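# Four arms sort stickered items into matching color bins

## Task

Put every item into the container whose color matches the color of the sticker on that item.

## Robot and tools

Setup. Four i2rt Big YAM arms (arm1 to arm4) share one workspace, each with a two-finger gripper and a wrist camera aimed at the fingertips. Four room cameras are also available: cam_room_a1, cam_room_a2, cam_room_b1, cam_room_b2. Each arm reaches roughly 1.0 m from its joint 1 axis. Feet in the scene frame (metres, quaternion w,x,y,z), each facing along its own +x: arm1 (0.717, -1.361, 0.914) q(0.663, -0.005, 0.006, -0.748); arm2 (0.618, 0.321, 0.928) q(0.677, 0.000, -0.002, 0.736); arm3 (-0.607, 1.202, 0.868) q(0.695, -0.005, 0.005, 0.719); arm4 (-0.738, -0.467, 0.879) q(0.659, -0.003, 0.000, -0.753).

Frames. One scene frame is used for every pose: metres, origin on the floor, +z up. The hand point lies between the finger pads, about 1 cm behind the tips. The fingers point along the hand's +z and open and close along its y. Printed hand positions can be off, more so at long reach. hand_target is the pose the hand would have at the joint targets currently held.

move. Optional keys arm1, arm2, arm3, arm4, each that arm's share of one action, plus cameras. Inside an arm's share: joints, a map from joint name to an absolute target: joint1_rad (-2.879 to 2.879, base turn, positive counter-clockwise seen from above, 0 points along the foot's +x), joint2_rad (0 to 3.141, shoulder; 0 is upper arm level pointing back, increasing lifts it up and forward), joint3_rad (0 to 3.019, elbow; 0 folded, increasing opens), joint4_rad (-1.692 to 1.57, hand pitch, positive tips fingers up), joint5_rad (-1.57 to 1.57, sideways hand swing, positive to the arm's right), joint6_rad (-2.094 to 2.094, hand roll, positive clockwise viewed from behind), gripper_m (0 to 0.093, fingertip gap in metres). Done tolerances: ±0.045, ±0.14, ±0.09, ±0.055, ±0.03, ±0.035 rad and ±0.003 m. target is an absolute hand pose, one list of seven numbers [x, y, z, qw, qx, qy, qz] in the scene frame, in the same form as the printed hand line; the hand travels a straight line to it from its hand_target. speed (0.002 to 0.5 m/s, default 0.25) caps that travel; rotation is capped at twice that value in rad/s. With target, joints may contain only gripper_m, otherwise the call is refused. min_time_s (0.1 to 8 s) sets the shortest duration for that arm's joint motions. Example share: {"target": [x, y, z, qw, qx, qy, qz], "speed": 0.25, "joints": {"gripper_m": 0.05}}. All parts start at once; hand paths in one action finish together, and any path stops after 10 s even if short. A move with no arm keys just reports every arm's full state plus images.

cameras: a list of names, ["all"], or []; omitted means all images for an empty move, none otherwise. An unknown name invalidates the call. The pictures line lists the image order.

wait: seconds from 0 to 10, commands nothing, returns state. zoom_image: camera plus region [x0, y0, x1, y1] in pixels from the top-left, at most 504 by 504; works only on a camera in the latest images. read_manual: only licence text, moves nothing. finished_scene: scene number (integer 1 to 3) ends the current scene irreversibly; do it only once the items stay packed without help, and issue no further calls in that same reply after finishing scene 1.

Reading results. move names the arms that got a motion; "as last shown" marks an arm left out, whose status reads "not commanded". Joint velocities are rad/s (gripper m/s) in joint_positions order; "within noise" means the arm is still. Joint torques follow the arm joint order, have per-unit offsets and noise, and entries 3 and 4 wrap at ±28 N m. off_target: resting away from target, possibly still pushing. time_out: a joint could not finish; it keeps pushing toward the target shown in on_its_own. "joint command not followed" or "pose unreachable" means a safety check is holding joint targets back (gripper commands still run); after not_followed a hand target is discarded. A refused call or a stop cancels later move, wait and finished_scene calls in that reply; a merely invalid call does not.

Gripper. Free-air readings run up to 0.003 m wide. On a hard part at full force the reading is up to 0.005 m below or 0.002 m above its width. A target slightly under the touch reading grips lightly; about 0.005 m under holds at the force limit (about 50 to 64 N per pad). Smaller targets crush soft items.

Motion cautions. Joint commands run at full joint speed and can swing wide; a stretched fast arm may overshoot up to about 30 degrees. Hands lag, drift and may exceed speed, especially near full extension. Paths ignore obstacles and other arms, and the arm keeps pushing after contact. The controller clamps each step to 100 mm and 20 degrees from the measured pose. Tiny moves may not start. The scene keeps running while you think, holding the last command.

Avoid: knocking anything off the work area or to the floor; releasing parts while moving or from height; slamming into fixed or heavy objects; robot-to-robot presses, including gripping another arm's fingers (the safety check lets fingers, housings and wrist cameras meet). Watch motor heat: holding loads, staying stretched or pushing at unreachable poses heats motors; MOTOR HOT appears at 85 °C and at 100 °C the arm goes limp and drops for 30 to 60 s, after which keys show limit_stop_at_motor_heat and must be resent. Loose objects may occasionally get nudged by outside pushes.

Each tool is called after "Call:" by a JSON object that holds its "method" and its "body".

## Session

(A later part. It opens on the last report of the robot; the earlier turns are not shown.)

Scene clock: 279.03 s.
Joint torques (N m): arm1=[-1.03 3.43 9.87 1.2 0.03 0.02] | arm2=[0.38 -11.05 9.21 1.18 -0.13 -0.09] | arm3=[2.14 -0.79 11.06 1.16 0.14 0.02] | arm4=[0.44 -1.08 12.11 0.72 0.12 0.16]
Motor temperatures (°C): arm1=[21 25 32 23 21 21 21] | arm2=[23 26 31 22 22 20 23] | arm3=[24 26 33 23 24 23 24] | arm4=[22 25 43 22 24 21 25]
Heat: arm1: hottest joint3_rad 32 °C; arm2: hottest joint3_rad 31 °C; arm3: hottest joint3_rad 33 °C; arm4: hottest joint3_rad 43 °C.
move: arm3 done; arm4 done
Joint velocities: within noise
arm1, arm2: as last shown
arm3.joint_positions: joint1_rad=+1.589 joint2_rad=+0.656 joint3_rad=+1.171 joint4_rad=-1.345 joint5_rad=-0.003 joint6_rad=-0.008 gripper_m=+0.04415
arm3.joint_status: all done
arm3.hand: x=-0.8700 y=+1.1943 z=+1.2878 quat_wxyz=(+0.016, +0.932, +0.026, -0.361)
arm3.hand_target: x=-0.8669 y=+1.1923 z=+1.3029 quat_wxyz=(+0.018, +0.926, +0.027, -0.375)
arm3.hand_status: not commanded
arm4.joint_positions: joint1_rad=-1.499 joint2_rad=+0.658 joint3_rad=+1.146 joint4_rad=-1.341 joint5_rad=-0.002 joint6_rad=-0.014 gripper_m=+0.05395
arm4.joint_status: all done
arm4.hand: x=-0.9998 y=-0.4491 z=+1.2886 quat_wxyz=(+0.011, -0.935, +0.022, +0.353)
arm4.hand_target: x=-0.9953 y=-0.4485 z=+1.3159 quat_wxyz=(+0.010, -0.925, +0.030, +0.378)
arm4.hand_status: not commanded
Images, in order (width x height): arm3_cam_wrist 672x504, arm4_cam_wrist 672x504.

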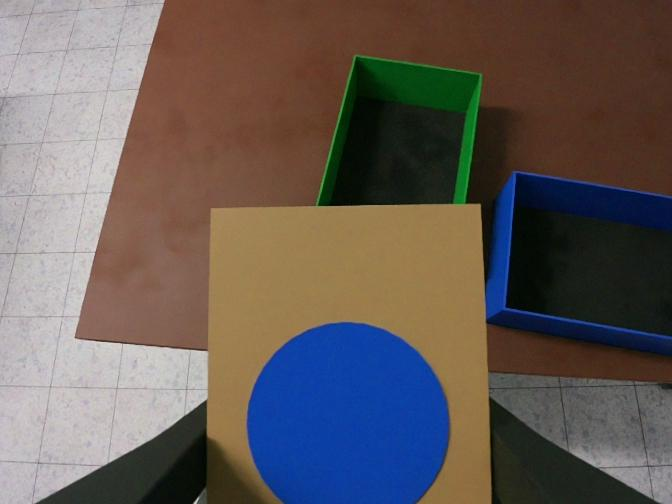

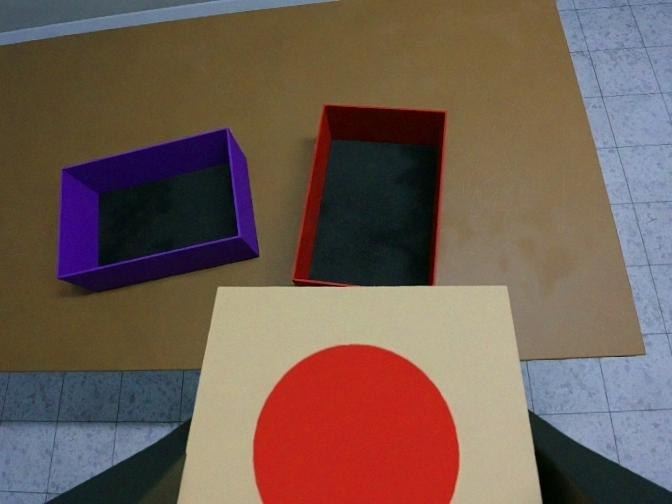

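Call:
{"method": "move", "body": {"arm3": {"target":[-1.104,1.567,1.0,0.0859,-0.9134,0.2994,0.2619],"speed":0.3}, "arm4": {"target":[-1.357,-0.385,0.98,0.024,-0.9284,0.0608,0.3657],"speed":0.3}, "cameras": ["arm3_cam_wrist","arm4_cam_wrist","cam_room_b1","cam_room_b2"]}}

Scene clock: 313.80 s.
Joint torques (N m): arm1=[-0.91 3.25 9.96 0.94 0.05 0] | arm2=[0.38 -11.05 9.18 1.14 -0.14 -0.09] | arm3=[0.79 -18.08 12.48 1.32 0.14 0.04] | arm4=[0.67 -16.56 10.82 1.81 0.18 0.16]
Motor temperatures (°C): arm1=[21 24 32 23 21 21 21] | arm2=[23 26 31 22 22 20 23] | arm3=[24 25 32 23 24 23 24] | arm4=[22 24 43 22 24 21 26]
Heat: arm1: hottest joint3_rad 32 °C; arm2: hottest joint3_rad 31 °C; arm3: hottest joint3_rad 32 °C; arm4: hottest joint3_rad 43 °C.
move: arm3 off_target; arm4 off_target
Joint velocities: within noise
arm1.joint_positions: joint1_rad=-1.609 joint2_rad=+0.645 joint3_rad=+1.201 joint4_rad=-1.339 joint5_rad=+0.006 joint6_rad=+0.002 gripper_m=+0.09296
arm1.joint_status: not commanded
arm1.hand: x=+0.4675 y=-1.3192 z=+1.3570 quat_wxyz=(+0.033, -0.917, +0.075, +0.389)
arm1.hand_target: x=+0.4673 y=-1.3215 z=+1.3535 quat_wxyz=(+0.032, -0.921, +0.070, +0.382)
arm1.hand_status: not commanded
arm2.joint_positions: joint1_rad=+0.589 joint2_rad=+1.362 joint3_rad=+1.128 joint4_rad=-1.330 joint5_rad=-0.002 joint6_rad=-0.369 gripper_m=+0.09292
arm2.joint_status: not commanded
arm2.hand: x=+0.3789 y=+0.6195 z=+1.1072 quat_wxyz=(-0.003, +0.965, -0.261, -0.003)
arm2.hand_target: x=+0.3799 y=+0.6199 z=+1.1001 quat_wxyz=(+0.000, +0.967, -0.255, +0.000)
arm2.hand_status: not commanded
arm3.joint_positions: joint1_rad=+0.920 joint2_rad=+1.686 joint3_rad=+1.216 joint4_rad=-0.603 joint5_rad=+0.010 joint6_rad=-0.008 gripper_m=+0.04415
arm3.joint_status: not commanded
arm3.hand: x=-1.0888 y=+1.5479 z=+0.9705 quat_wxyz=(-0.074, +0.925, -0.293, -0.231)
arm3.hand_target: x=-1.1024 y=+1.5658 z=+1.0006 quat_wxyz=(-0.086, +0.913, -0.299, -0.262)
arm3.hand_status: off_target (0.038 m and 4.1 deg from the pose sent, 0.526 m and 41.0 deg at the start)
arm4.joint_positions: joint1_rad=-1.559 joint2_rad=+1.701 joint3_rad=+1.055 joint4_rad=-0.244 joint5_rad=+0.001 joint6_rad=-0.014 gripper_m=+0.05395
arm4.joint_status: not commanded
arm4.hand: x=-1.3327 y=-0.3933 z=+0.9563 quat_wxyz=(+0.021, -0.940, +0.051, +0.335)
arm4.hand_target: x=-1.3551 y=-0.3852 z=+0.9807 quat_wxyz=(+0.024, -0.928, +0.061, +0.366)
arm4.hand_status: off_target (0.035 m and 3.9 deg from the pose sent, 0.476 m and 5.0 deg at the start)
Images, in order (width x height): arm3_cam_wrist 672x504, arm4_cam_wrist 672x504, cam_room_b1 672x504, cam_room_b2 672x504.

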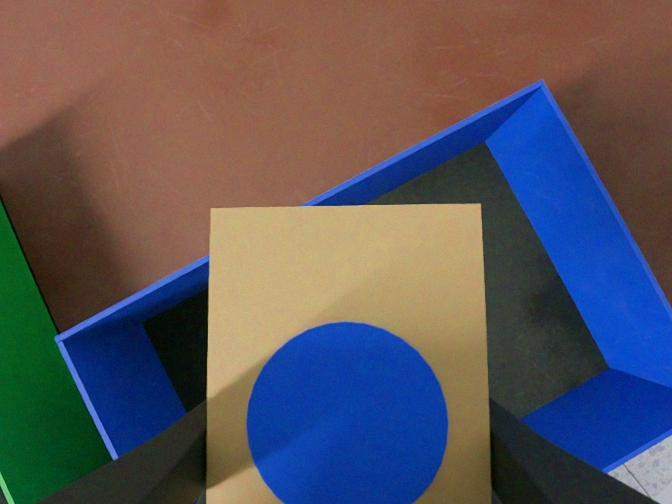

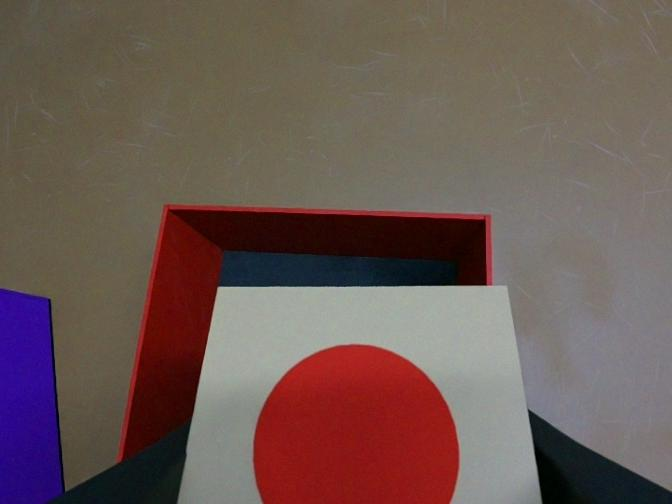

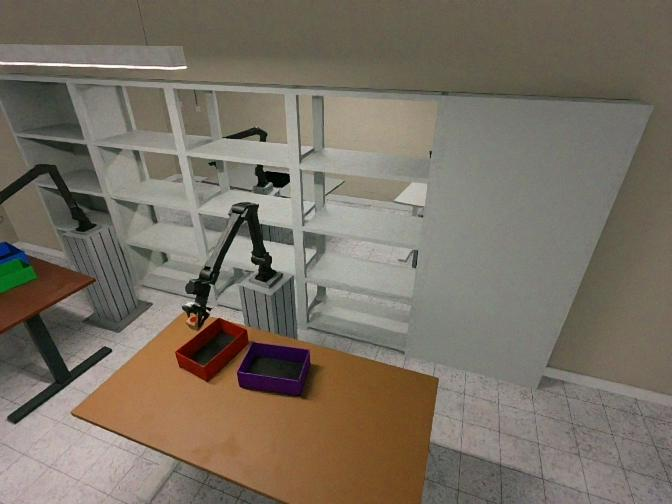

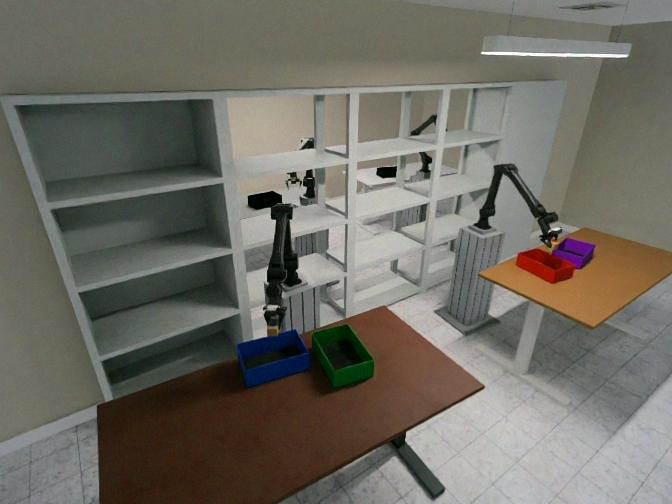

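Call:
{"method": "move", "body": {"arm3": {"target":[-1.118,1.58,0.765,0.0859,-0.9134,0.2994,0.2619],"speed":0.2}, "arm4": {"target":[-1.365,-0.380,0.765,0.024,-0.9284,0.0608,0.3657],"speed":0.2}, "cameras": ["arm3_cam_wrist","arm4_cam_wrist"]}}

Scene clock: 326.97 s.
Joint torques (N m): arm1=[-1.32 2.49 9.96 1.14 0.05 0.01] | arm2=[0.38 -11.16 9.21 1.13 -0.13 -0.09] | arm3=[0.5 -10.34 5.75 0.43 0.15 -0.07] | arm4=[0.26 -18.9 6.46 1.77 0.08 0.1]
Motor temperatures (°C): arm1=[21 24 32 23 21 21 21] | arm2=[23 26 31 22 22 20 23] | arm3=[24 25 32 23 24 23 24] | arm4=[22 25 42 22 24 21 26]
Heat: arm1: hottest joint3_rad 32 °C; arm2: hottest joint3_rad 31 °C; arm3: hottest joint3_rad 32 °C; arm4: hottest joint3_rad 42 °C.
move: arm3 off_target; arm4 off_target
Joint velocities: within noise
arm1, arm2: as last shown
arm3.joint_positions: joint1_rad=+0.914 joint2_rad=+1.987 joint3_rad=+1.166 joint4_rad=-0.050 joint5_rad=+0.005 joint6_rad=-0.004 gripper_m=+0.04415
arm3.joint_status: not commanded
arm3.hand: x=-1.1405 y=+1.5861 z=+0.8419 quat_wxyz=(-0.102, +0.895, -0.289, -0.323)
arm3.hand_target: x=-1.1126 y=+1.5753 z=+0.7712 quat_wxyz=(-0.086, +0.913, -0.299, -0.262)
arm3.hand_status: off_target (0.080 m and 7.7 deg from the pose sent, 0.210 m and 4.1 deg at the start)
arm4.joint_positions: joint1_rad=-1.569 joint2_rad=+2.160 joint3_rad=+1.036 joint4_rad=+0.256 joint5_rad=-0.002 joint6_rad=-0.014 gripper_m=+0.05395
arm4.joint_status: not commanded
arm4.hand: x=-1.3475 y=-0.3864 z=+0.7556 quat_wxyz=(+0.022, -0.936, +0.056, +0.346)
arm4.hand_target: x=-1.3642 y=-0.3800 z=+0.7654 quat_wxyz=(+0.024, -0.928, +0.061, +0.366)
arm4.hand_status: off_target (0.021 m and 2.6 deg from the pose sent, 0.195 m and 3.9 deg at the start)
Images, in order (width x height): arm3_cam_wrist 672x504, arm4_cam_wrist 672x504.

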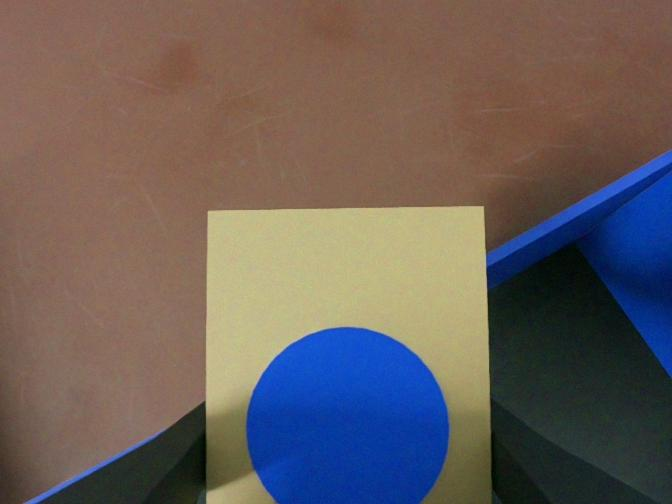

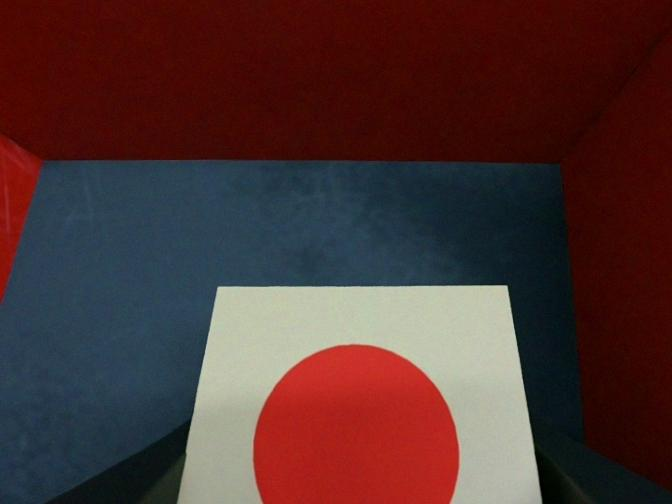

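Call:
{"method": "move", "body": {"arm3": {"target":[-1.095,1.555,0.95,0.0859,-0.9134,0.2994,0.2619],"speed":0.15}, "arm4": {"target":[-1.365,-0.380,0.745,0.024,-0.9284,0.0608,0.3657],"speed":0.06}, "cameras": ["arm3_cam_wrist","arm4_cam_wrist"]}}

Call:
{"method": "move", "body": {"arm4": {"target":[-1.365,-0.380,0.732,0.024,-0.9284,0.0608,0.3657],"speed":0.06}}}

Scene clock: 334.87 s.
Joint torques (N m): arm1=[-0.91 2.37 9.94 1.13 0.03 0.02] | arm2=[0.44 -11.11 9.21 1.18 -0.13 -0.09] | arm3=[1.44 -17.96 10.14 0.76 0.14 0.02] | arm4=[0.62 -16.26 6.27 1.55 0.06 0.08]
Motor temperatures (°C): arm1=[21 24 32 23 21 21 21] | arm2=[23 26 31 22 22 20 23] | arm3=[24 25 31 23 24 23 24] | arm4=[22 25 40 22 24 21 26]
Heat: arm1: hottest joint3_rad 32 °C; arm2: hottest joint3_rad 31 °C; arm3: hottest joint3_rad 31 °C; arm4: hottest joint3_rad 40 °C.
move: arm3 off_target; arm4 off_target
Joint velocities: within noise
arm1, arm2: as last shown
arm3.joint_positions: joint1_rad=+0.914 joint2_rad=+1.717 joint3_rad=+1.133 joint4_rad=-0.450 joint5_rad=+0.014 joint6_rad=+0.000 gripper_m=+0.04415
arm3.joint_status: not commanded
arm3.hand: x=-1.0845 y=+1.5494 z=+0.9335 quat_wxyz=(-0.081, +0.918, -0.299, -0.248)
arm3.hand_target: x=-1.0947 y=+1.5547 z=+0.9502 quat_wxyz=(-0.086, +0.913, -0.299, -0.262)
arm3.hand_status: off_target (0.020 m and 1.8 deg from the pose sent, 0.121 m and 7.7 deg at the start)
arm4.joint_positions: joint1_rad=-1.569 joint2_rad=+2.182 joint3_rad=+1.048 joint4_rad=+0.299 joint5_rad=-0.002 joint6_rad=-0.014 gripper_m=+0.05395
arm4.joint_status: not commanded
arm4.hand: x=-1.3563 y=-0.3853 z=+0.7536 quat_wxyz=(+0.023, -0.931, +0.055, +0.361)
arm4.hand_target: x=-1.3644 y=-0.3800 z=+0.7453 quat_wxyz=(+0.024, -0.928, +0.061, +0.366)
arm4.hand_status: off_target (0.013 m and 0.9 deg from the pose sent, 0.021 m and 2.6 deg at the start)
Images, in order (width x height): arm3_cam_wrist 672x504, arm4_cam_wrist 672x504.

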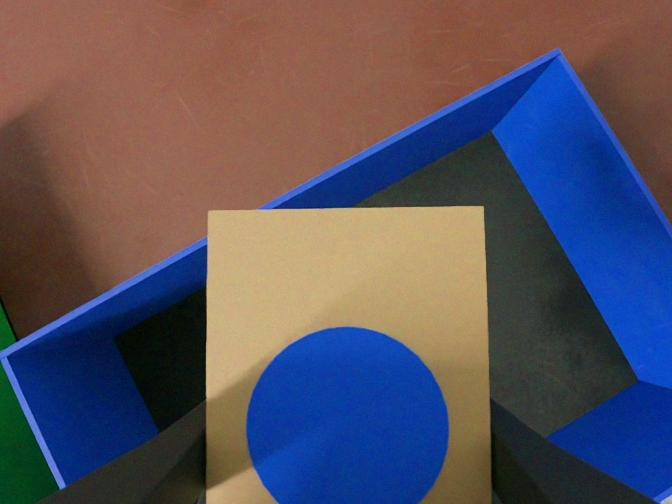

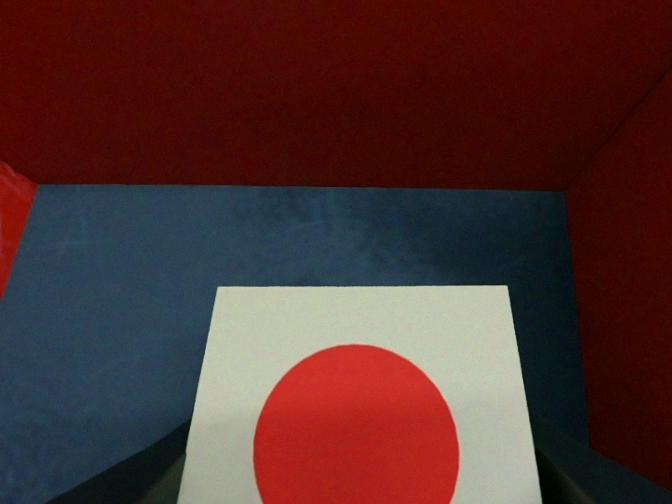

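Scene clock: 335.83 s.
Joint torques (N m): arm1=[-0.85 2.61 9.85 1.1 0 0.03] | arm2=[0.44 -11.05 9.21 1.17 -0.14 -0.09] | arm3=[1.61 -17.85 10.18 0.76 0.15 0.02] | arm4=[-0.09 -16.03 5.94 1.32 0.05 0.13]
Motor temperatures (°C): arm1=[21 24 32 23 21 21 21] | arm2=[23 26 31 22 22 20 23] | arm3=[24 25 31 23 24 23 24] | arm4=[22 25 40 22 24 21 26]
Heat: arm1: hottest joint3_rad 32 °C; arm2: hottest joint3_rad 31 °C; arm3: hottest joint3_rad 31 °C; arm4: hottest joint3_rad 40 °C.
move: arm4 off_target
Joint velocities: within noise
arm1, arm2, arm3: as last shown
arm4.joint_positions: joint1_rad=-1.569 joint2_rad=+2.200 joint3_rad=+1.062 joint4_rad=+0.332 joint5_rad=-0.002 joint6_rad=-0.014 gripper_m=+0.05395
arm4.joint_status: not commanded
arm4.hand: x=-1.3648 y=-0.3841 z=+0.7528 quat_wxyz=(+0.024, -0.925, +0.055, +0.374)
arm4.hand_target: x=-1.3640 y=-0.3801 z=+0.7326 quat_wxyz=(+0.024, -0.928, +0.061, +0.366)
arm4.hand_status: off_target (0.021 m and 1.3 deg from the pose sent, 0.024 m and 0.9 deg at the start)
pictures: none

Call:
{"method": "move", "body": {"arm4": {"joints":{"gripper_m":0.093}}, "arm3": {"target":[-1.09,1.552,0.80,0.0859,-0.9134,0.2994,0.2619],"speed":0.2}, "cameras": ["arm3_cam_wrist","arm4_cam_wrist"]}}

Call:
{"method": "move", "body": {"arm3": {"target":[-1.09,1.552,0.765,0.0859,-0.9134,0.2994,0.2619],"speed":0.1}, "arm4": {"target":[-1.30,-0.38,0.90,0.024,-0.9284,0.0608,0.3657],"speed":0.2}, "cameras": ["arm3_cam_wrist","arm4_cam_wrist"]}}

Scene clock: 345.43 s.
Joint torques (N m): arm1=[-0.62 3.14 9.96 1.32 0.02 0.02] | arm2=[0.44 -10.99 9.21 1.17 -0.13 -0.08] | arm3=[1.44 -19.08 5.78 1.69 0.08 -0.02] | arm4=[0.44 -17.73 5.6 1.36 0.2 0.08]
Motor temperatures (°C): arm1=[21 24 32 23 21 21 21] | arm2=[23 26 31 22 22 20 23] | arm3=[24 25 31 23 24 23 24] | arm4=[22 25 38 22 24 21 26]
Heat: arm1: hottest joint3_rad 32 °C; arm2: hottest joint3_rad 31 °C; arm3: hottest joint3_rad 31 °C; arm4: hottest joint3_rad 38 °C.
move: arm3 done; arm4 done
Joint velocities: within noise
arm1, arm2: as last shown
arm3.joint_positions: joint1_rad=+0.914 joint2_rad=+1.980 joint3_rad=+1.051 joint4_rad=-0.096 joint5_rad=+0.014 joint6_rad=+0.000 gripper_m=+0.04415
arm3.joint_status: not commanded
arm3.hand: x=-1.0864 y=+1.5490 z=+0.7952 quat_wxyz=(-0.083, +0.917, -0.298, -0.252)
arm3.hand_target: x=-1.0899 y=+1.5519 z=+0.8000 quat_wxyz=(-0.086, +0.913, -0.299, -0.262)
arm3.hand_status: done (0.007 m and 1.2 deg from the pose sent, 0.134 m and 1.8 deg at the start)
arm4.joint_positions: joint1_rad=-1.567 joint2_rad=+2.220 joint3_rad=+1.062 joint4_rad=+0.332 joint5_rad=-0.006 joint6_rad=-0.012 gripper_m=+0.09290
arm4.joint_status: all done
arm4.hand: x=-1.3600 y=-0.3872 z=+0.7407 quat_wxyz=(+0.021, -0.929, +0.054, +0.365)
arm4.hand_target: x=-1.3640 y=-0.3802 z=+0.7326 quat_wxyz=(+0.024, -0.928, +0.061, +0.366)
arm4.hand_status: not commanded
Images, in order (width x height): arm3_cam_wrist 672x504, arm4_cam_wrist 672x504.

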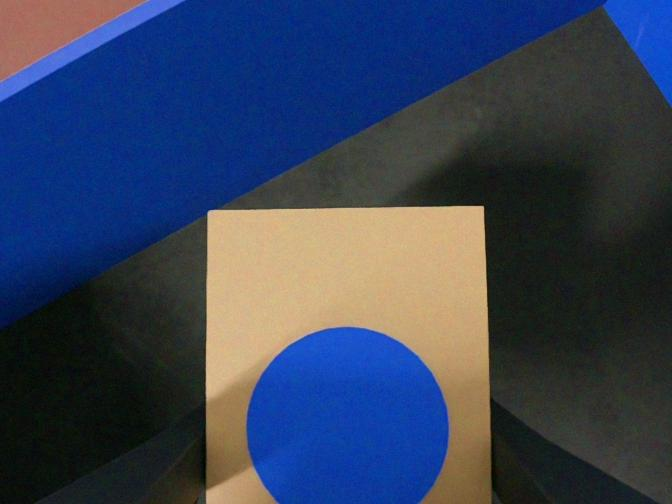

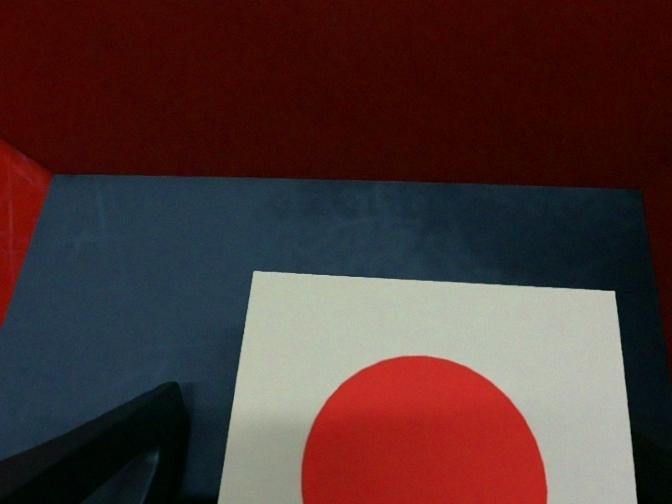

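Scene clock: 347.00 s.
Joint torques (N m): arm1=[-0.5 2.96 9.96 1.16 0.04 0.02] | arm2=[0.26 -11.05 9.21 1.13 -0.13 -0.08] | arm3=[1.26 -17.85 5.44 1.76 0.07 -0.02] | arm4=[0.21 -15.68 6.13 0.77 -0.07 -0.07]
Motor temperatures (°C): arm1=[21 24 32 23 21 21 21] | arm2=[23 26 31 22 22 20 23] | arm3=[24 25 31 23 24 23 24] | arm4=[22 25 38 22 24 21 26]
Heat: arm1: hottest joint3_rad 32 °C; arm2: hottest joint3_rad 31 °C; arm3: hottest joint3_rad 31 °C; arm4: hottest joint3_rad 38 °C.
move: arm3 done; arm4 done
Joint velocities: within noise
arm1, arm2: as last shown
arm3.joint_positions: joint1_rad=+0.914 joint2_rad=+2.044 joint3_rad=+1.051 joint4_rad=-0.018 joint5_rad=+0.014 joint6_rad=+0.000 gripper_m=+0.04415
arm3.joint_status: not commanded
arm3.hand: x=-1.0888 y=+1.5503 z=+0.7685 quat_wxyz=(-0.085, +0.915, -0.298, -0.258)
arm3.hand_target: x=-1.0899 y=+1.5519 z=+0.7651 quat_wxyz=(-0.086, +0.913, -0.299, -0.262)
arm3.hand_status: done (0.004 m and 0.5 deg from the pose sent, 0.031 m and 1.2 deg at the start)
arm4.joint_positions: joint1_rad=-1.588 joint2_rad=+1.742 joint3_rad=+0.875 joint4_rad=+0.054 joint5_rad=-0.011 joint6_rad=-0.012 gripper_m=+0.09292
arm4.joint_status: not commanded
arm4.hand: x=-1.3030 y=-0.3826 z=+0.9023 quat_wxyz=(+0.023, -0.926, +0.063, +0.371)
arm4.hand_target: x=-1.3001 y=-0.3801 z=+0.9001 quat_wxyz=(+0.024, -0.928, +0.061, +0.366)
arm4.hand_status: done (0.005 m and 0.7 deg from the pose sent, 0.170 m and 0.9 deg at the start)
Images, in order (width x height): arm3_cam_wrist 672x504, arm4_cam_wrist 672x504.

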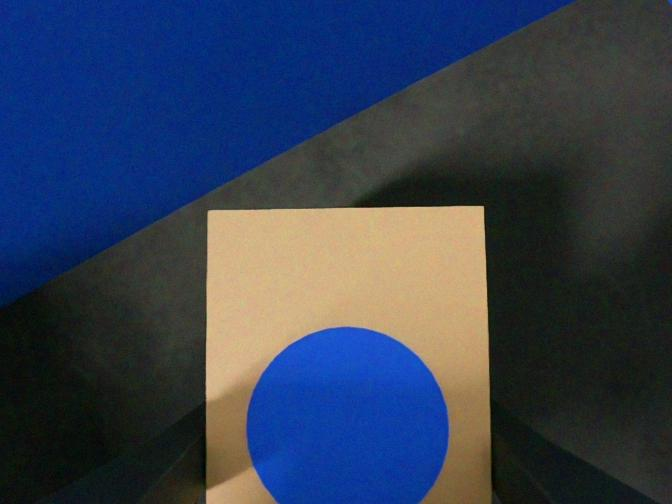

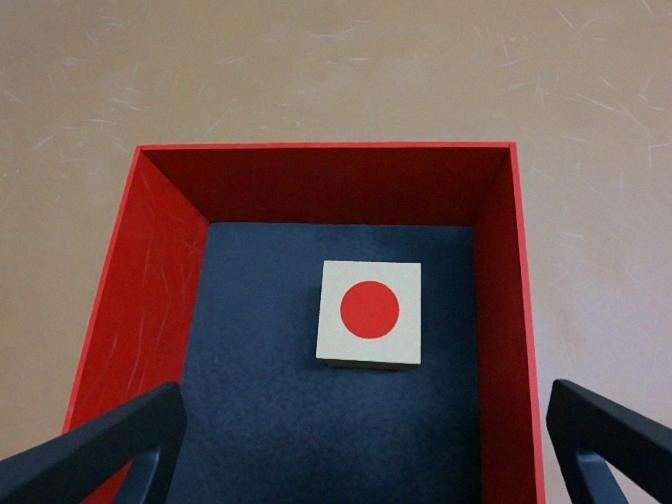

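Red is in. Arm3 descends stepwise.

Call:
{"method": "move", "body": {"arm3": {"target":[-1.09,1.552,0.748,0.0859,-0.9134,0.2994,0.2619],"speed":0.06}}}

Call:
{"method": "move", "body": {"arm3": {"target":[-1.09,1.552,0.738,0.0859,-0.9134,0.2994,0.2619],"speed":0.05}, "cameras": ["arm3_cam_wrist"]}}

Scene clock: 351.07 s.
Joint torques (N m): arm1=[-0.5 3.02 10.07 1.16 0.05 0.02] | arm2=[0.5 -11.11 9.22 1.17 -0.13 -0.09] | arm3=[1.38 -18.2 5.48 1.73 0.05 -0.03] | arm4=[0.62 -15.44 6.27 0.84 -0.09 -0.03]
Motor temperatures (°C): arm1=[21 24 32 23 21 21 21] | arm2=[23 26 31 22 22 20 23] | arm3=[24 25 31 23 24 23 25] | arm4=[22 25 37 22 24 21 26]
Heat: arm1: hottest joint3_rad 32 °C; arm2: hottest joint3_rad 31 °C; arm3: hottest joint3_rad 31 °C; arm4: hottest joint3_rad 37 °C.
move: arm3 done
Joint velocities: within noise
arm1, arm2, arm4: as last shown
arm3.joint_positions: joint1_rad=+0.914 joint2_rad=+2.086 joint3_rad=+1.051 joint4_rad=+0.019 joint5_rad=+0.014 joint6_rad=+0.000 gripper_m=+0.04415
arm3.joint_status: not commanded
arm3.hand: x=-1.0871 y=+1.5489 z=+0.7494 quat_wxyz=(-0.084, +0.916, -0.298, -0.256)
arm3.hand_target: x=-1.0900 y=+1.5519 z=+0.7481 quat_wxyz=(-0.086, +0.913, -0.299, -0.262)
arm3.hand_status: done (0.004 m and 0.8 deg from the pose sent, 0.021 m and 0.5 deg at the start)
pictures: none

Scene clock: 352.03 s.
Joint torques (N m): arm1=[-1.14 3.14 10.03 1.18 0.03 0.03] | arm2=[0.38 -11.05 9.18 1.2 -0.13 -0.08] | arm3=[1.44 -16.73 5.65 1.61 0.06 -0.03] | arm4=[0.67 -15.44 6.02 0.75 -0.09 -0.01]
Motor temperatures (°C): arm1=[21 24 32 23 21 21 21] | arm2=[23 26 31 22 22 20 23] | arm3=[24 25 31 23 24 23 25] | arm4=[22 25 37 22 24 21 26]
Heat: arm1: hottest joint3_rad 32 °C; arm2: hottest joint3_rad 31 °C; arm3: hottest joint3_rad 31 °C; arm4: hottest joint3_rad 37 °C.
move: arm3 off_target
Joint velocities: within noise
arm1, arm2, arm4: as last shown
arm3.joint_positions: joint1_rad=+0.914 joint2_rad=+2.093 joint3_rad=+1.051 joint4_rad=+0.044 joint5_rad=+0.014 joint6_rad=+0.000 gripper_m=+0.04415
arm3.joint_status: not commanded
arm3.hand: x=-1.0900 y=+1.5509 z=+0.7488 quat_wxyz=(-0.087, +0.913, -0.297, -0.264)
arm3.hand_target: x=-1.0897 y=+1.5517 z=+0.7381 quat_wxyz=(-0.086, +0.913, -0.299, -0.262)
arm3.hand_status: off_target (0.011 m and 0.4 deg from the pose sent, 0.012 m and 0.8 deg at the start)
Images, in order (width x height): arm3_cam_wrist 672x504.

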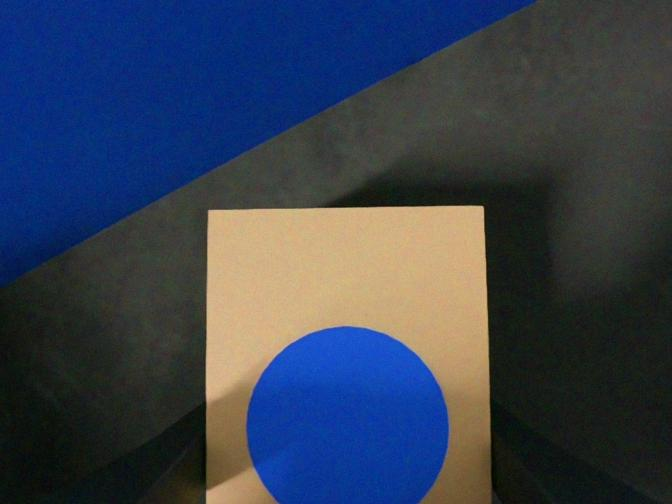

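Contact. Release and retreat.

Call:
{"method": "move", "body": {"arm3": {"joints":{"gripper_m":0.093}}}}

Call:
{"method": "move", "body": {"arm3": {"target":[-1.04,1.52,0.90,0.0859,-0.9134,0.2994,0.2619],"speed":0.2}, "cameras": ["arm3_cam_wrist"]}}

Scene clock: 355.03 s.
Joint torques (N m): arm1=[-0.73 2.9 10.02 1.14 0.04 0.03] | arm2=[0.38 -11.11 9.21 1.18 -0.14 -0.08] | arm3=[1.2 -17.38 5.63 1.54 0.03 -0.04] | arm4=[0.62 -15.56 6.15 0.7 -0.06 -0.04]
Motor temperatures (°C): arm1=[21 24 32 23 21 21 21] | arm2=[23 26 31 22 22 20 23] | arm3=[24 25 31 23 24 23 25] | arm4=[22 25 37 22 24 21 26]
Heat: arm1: hottest joint3_rad 32 °C; arm2: hottest joint3_rad 31 °C; arm3: hottest joint3_rad 31 °C; arm4: hottest joint3_rad 37 °C.
move: arm3 done
Joint velocities: within noise
arm1.joint_positions: joint1_rad=-1.609 joint2_rad=+0.645 joint3_rad=+1.201 joint4_rad=-1.339 joint5_rad=+0.006 joint6_rad=+0.002 gripper_m=+0.09296
arm1.joint_status: not commanded
arm1.hand: x=+0.4675 y=-1.3192 z=+1.3570 quat_wxyz=(+0.033, -0.917, +0.075, +0.389)
arm1.hand_target: x=+0.4673 y=-1.3215 z=+1.3535 quat_wxyz=(+0.032, -0.921, +0.070, +0.382)
arm1.hand_status: not commanded
arm2.joint_positions: joint1_rad=+0.589 joint2_rad=+1.362 joint3_rad=+1.128 joint4_rad=-1.330 joint5_rad=-0.002 joint6_rad=-0.369 gripper_m=+0.09292
arm2.joint_status: not commanded
arm2.hand: x=+0.3789 y=+0.6195 z=+1.1072 quat_wxyz=(-0.003, +0.965, -0.261, -0.003)
arm2.hand_target: x=+0.3799 y=+0.6199 z=+1.1001 quat_wxyz=(+0.000, +0.967, -0.255, +0.000)
arm2.hand_status: not commanded
arm3.joint_positions: joint1_rad=+0.914 joint2_rad=+2.100 joint3_rad=+1.051 joint4_rad=+0.047 joint5_rad=+0.015 joint6_rad=+0.001 gripper_m=+0.09296
arm3.joint_status: all done
arm3.hand: x=-1.0890 y=+1.5503 z=+0.7451 quat_wxyz=(-0.086, +0.914, -0.298, -0.262)
arm3.hand_target: x=-1.0897 y=+1.5517 z=+0.7382 quat_wxyz=(-0.086, +0.914, -0.299, -0.262)
arm3.hand_status: not commanded
arm4: as last shown
pictures: none

Scene clock: 356.60 s.
Joint torques (N m): arm1=[-0.85 2.61 9.91 1.07 0.02 0.01] | arm2=[0.44 -11.05 9.18 1.16 -0.13 -0.09] | arm3=[1.14 -14.8 6.57 0.76 -0.06 -0.05] | arm4=[0.21 -15.79 6.23 0.83 -0.09 -0.04]
Motor temperatures (°C): arm1=[21 24 32 23 21 21 21] | arm2=[23 26 31 22 22 20 23] | arm3=[24 25 31 23 24 23 24] | arm4=[22 25 36 22 24 21 26]
Heat: arm1: hottest joint3_rad 32 °C; arm2: hottest joint3_rad 31 °C; arm3: hottest joint3_rad 31 °C; arm4: hottest joint3_rad 36 °C.
move: arm3 done
Joint velocities: within noise
arm1, arm2, arm4: as last shown
arm3.joint_positions: joint1_rad=+0.914 joint2_rad=+1.649 joint3_rad=+0.922 joint4_rad=-0.262 joint5_rad=+0.015 joint6_rad=+0.001 gripper_m=+0.09296
arm3.joint_status: not commanded
arm3.hand: x=-1.0449 y=+1.5208 z=+0.9047 quat_wxyz=(-0.089, +0.912, -0.297, -0.269)
arm3.hand_target: x=-1.0401 y=+1.5199 z=+0.9001 quat_wxyz=(-0.086, +0.913, -0.299, -0.262)
arm3.hand_status: done (0.007 m and 0.9 deg from the pose sent, 0.165 m and 0.2 deg at the start)
Images, in order (width x height): arm3_cam_wrist 672x504.

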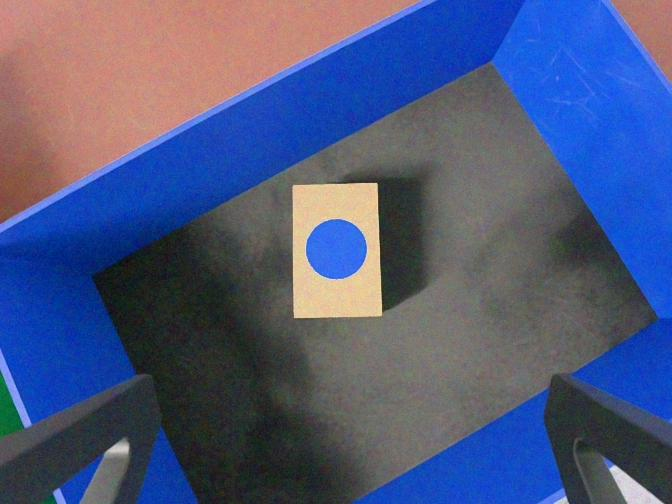

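Both items are in.

Call:
{"method": "finished_scene", "body": {"scene": 2}}

The scene is finished: the task was done.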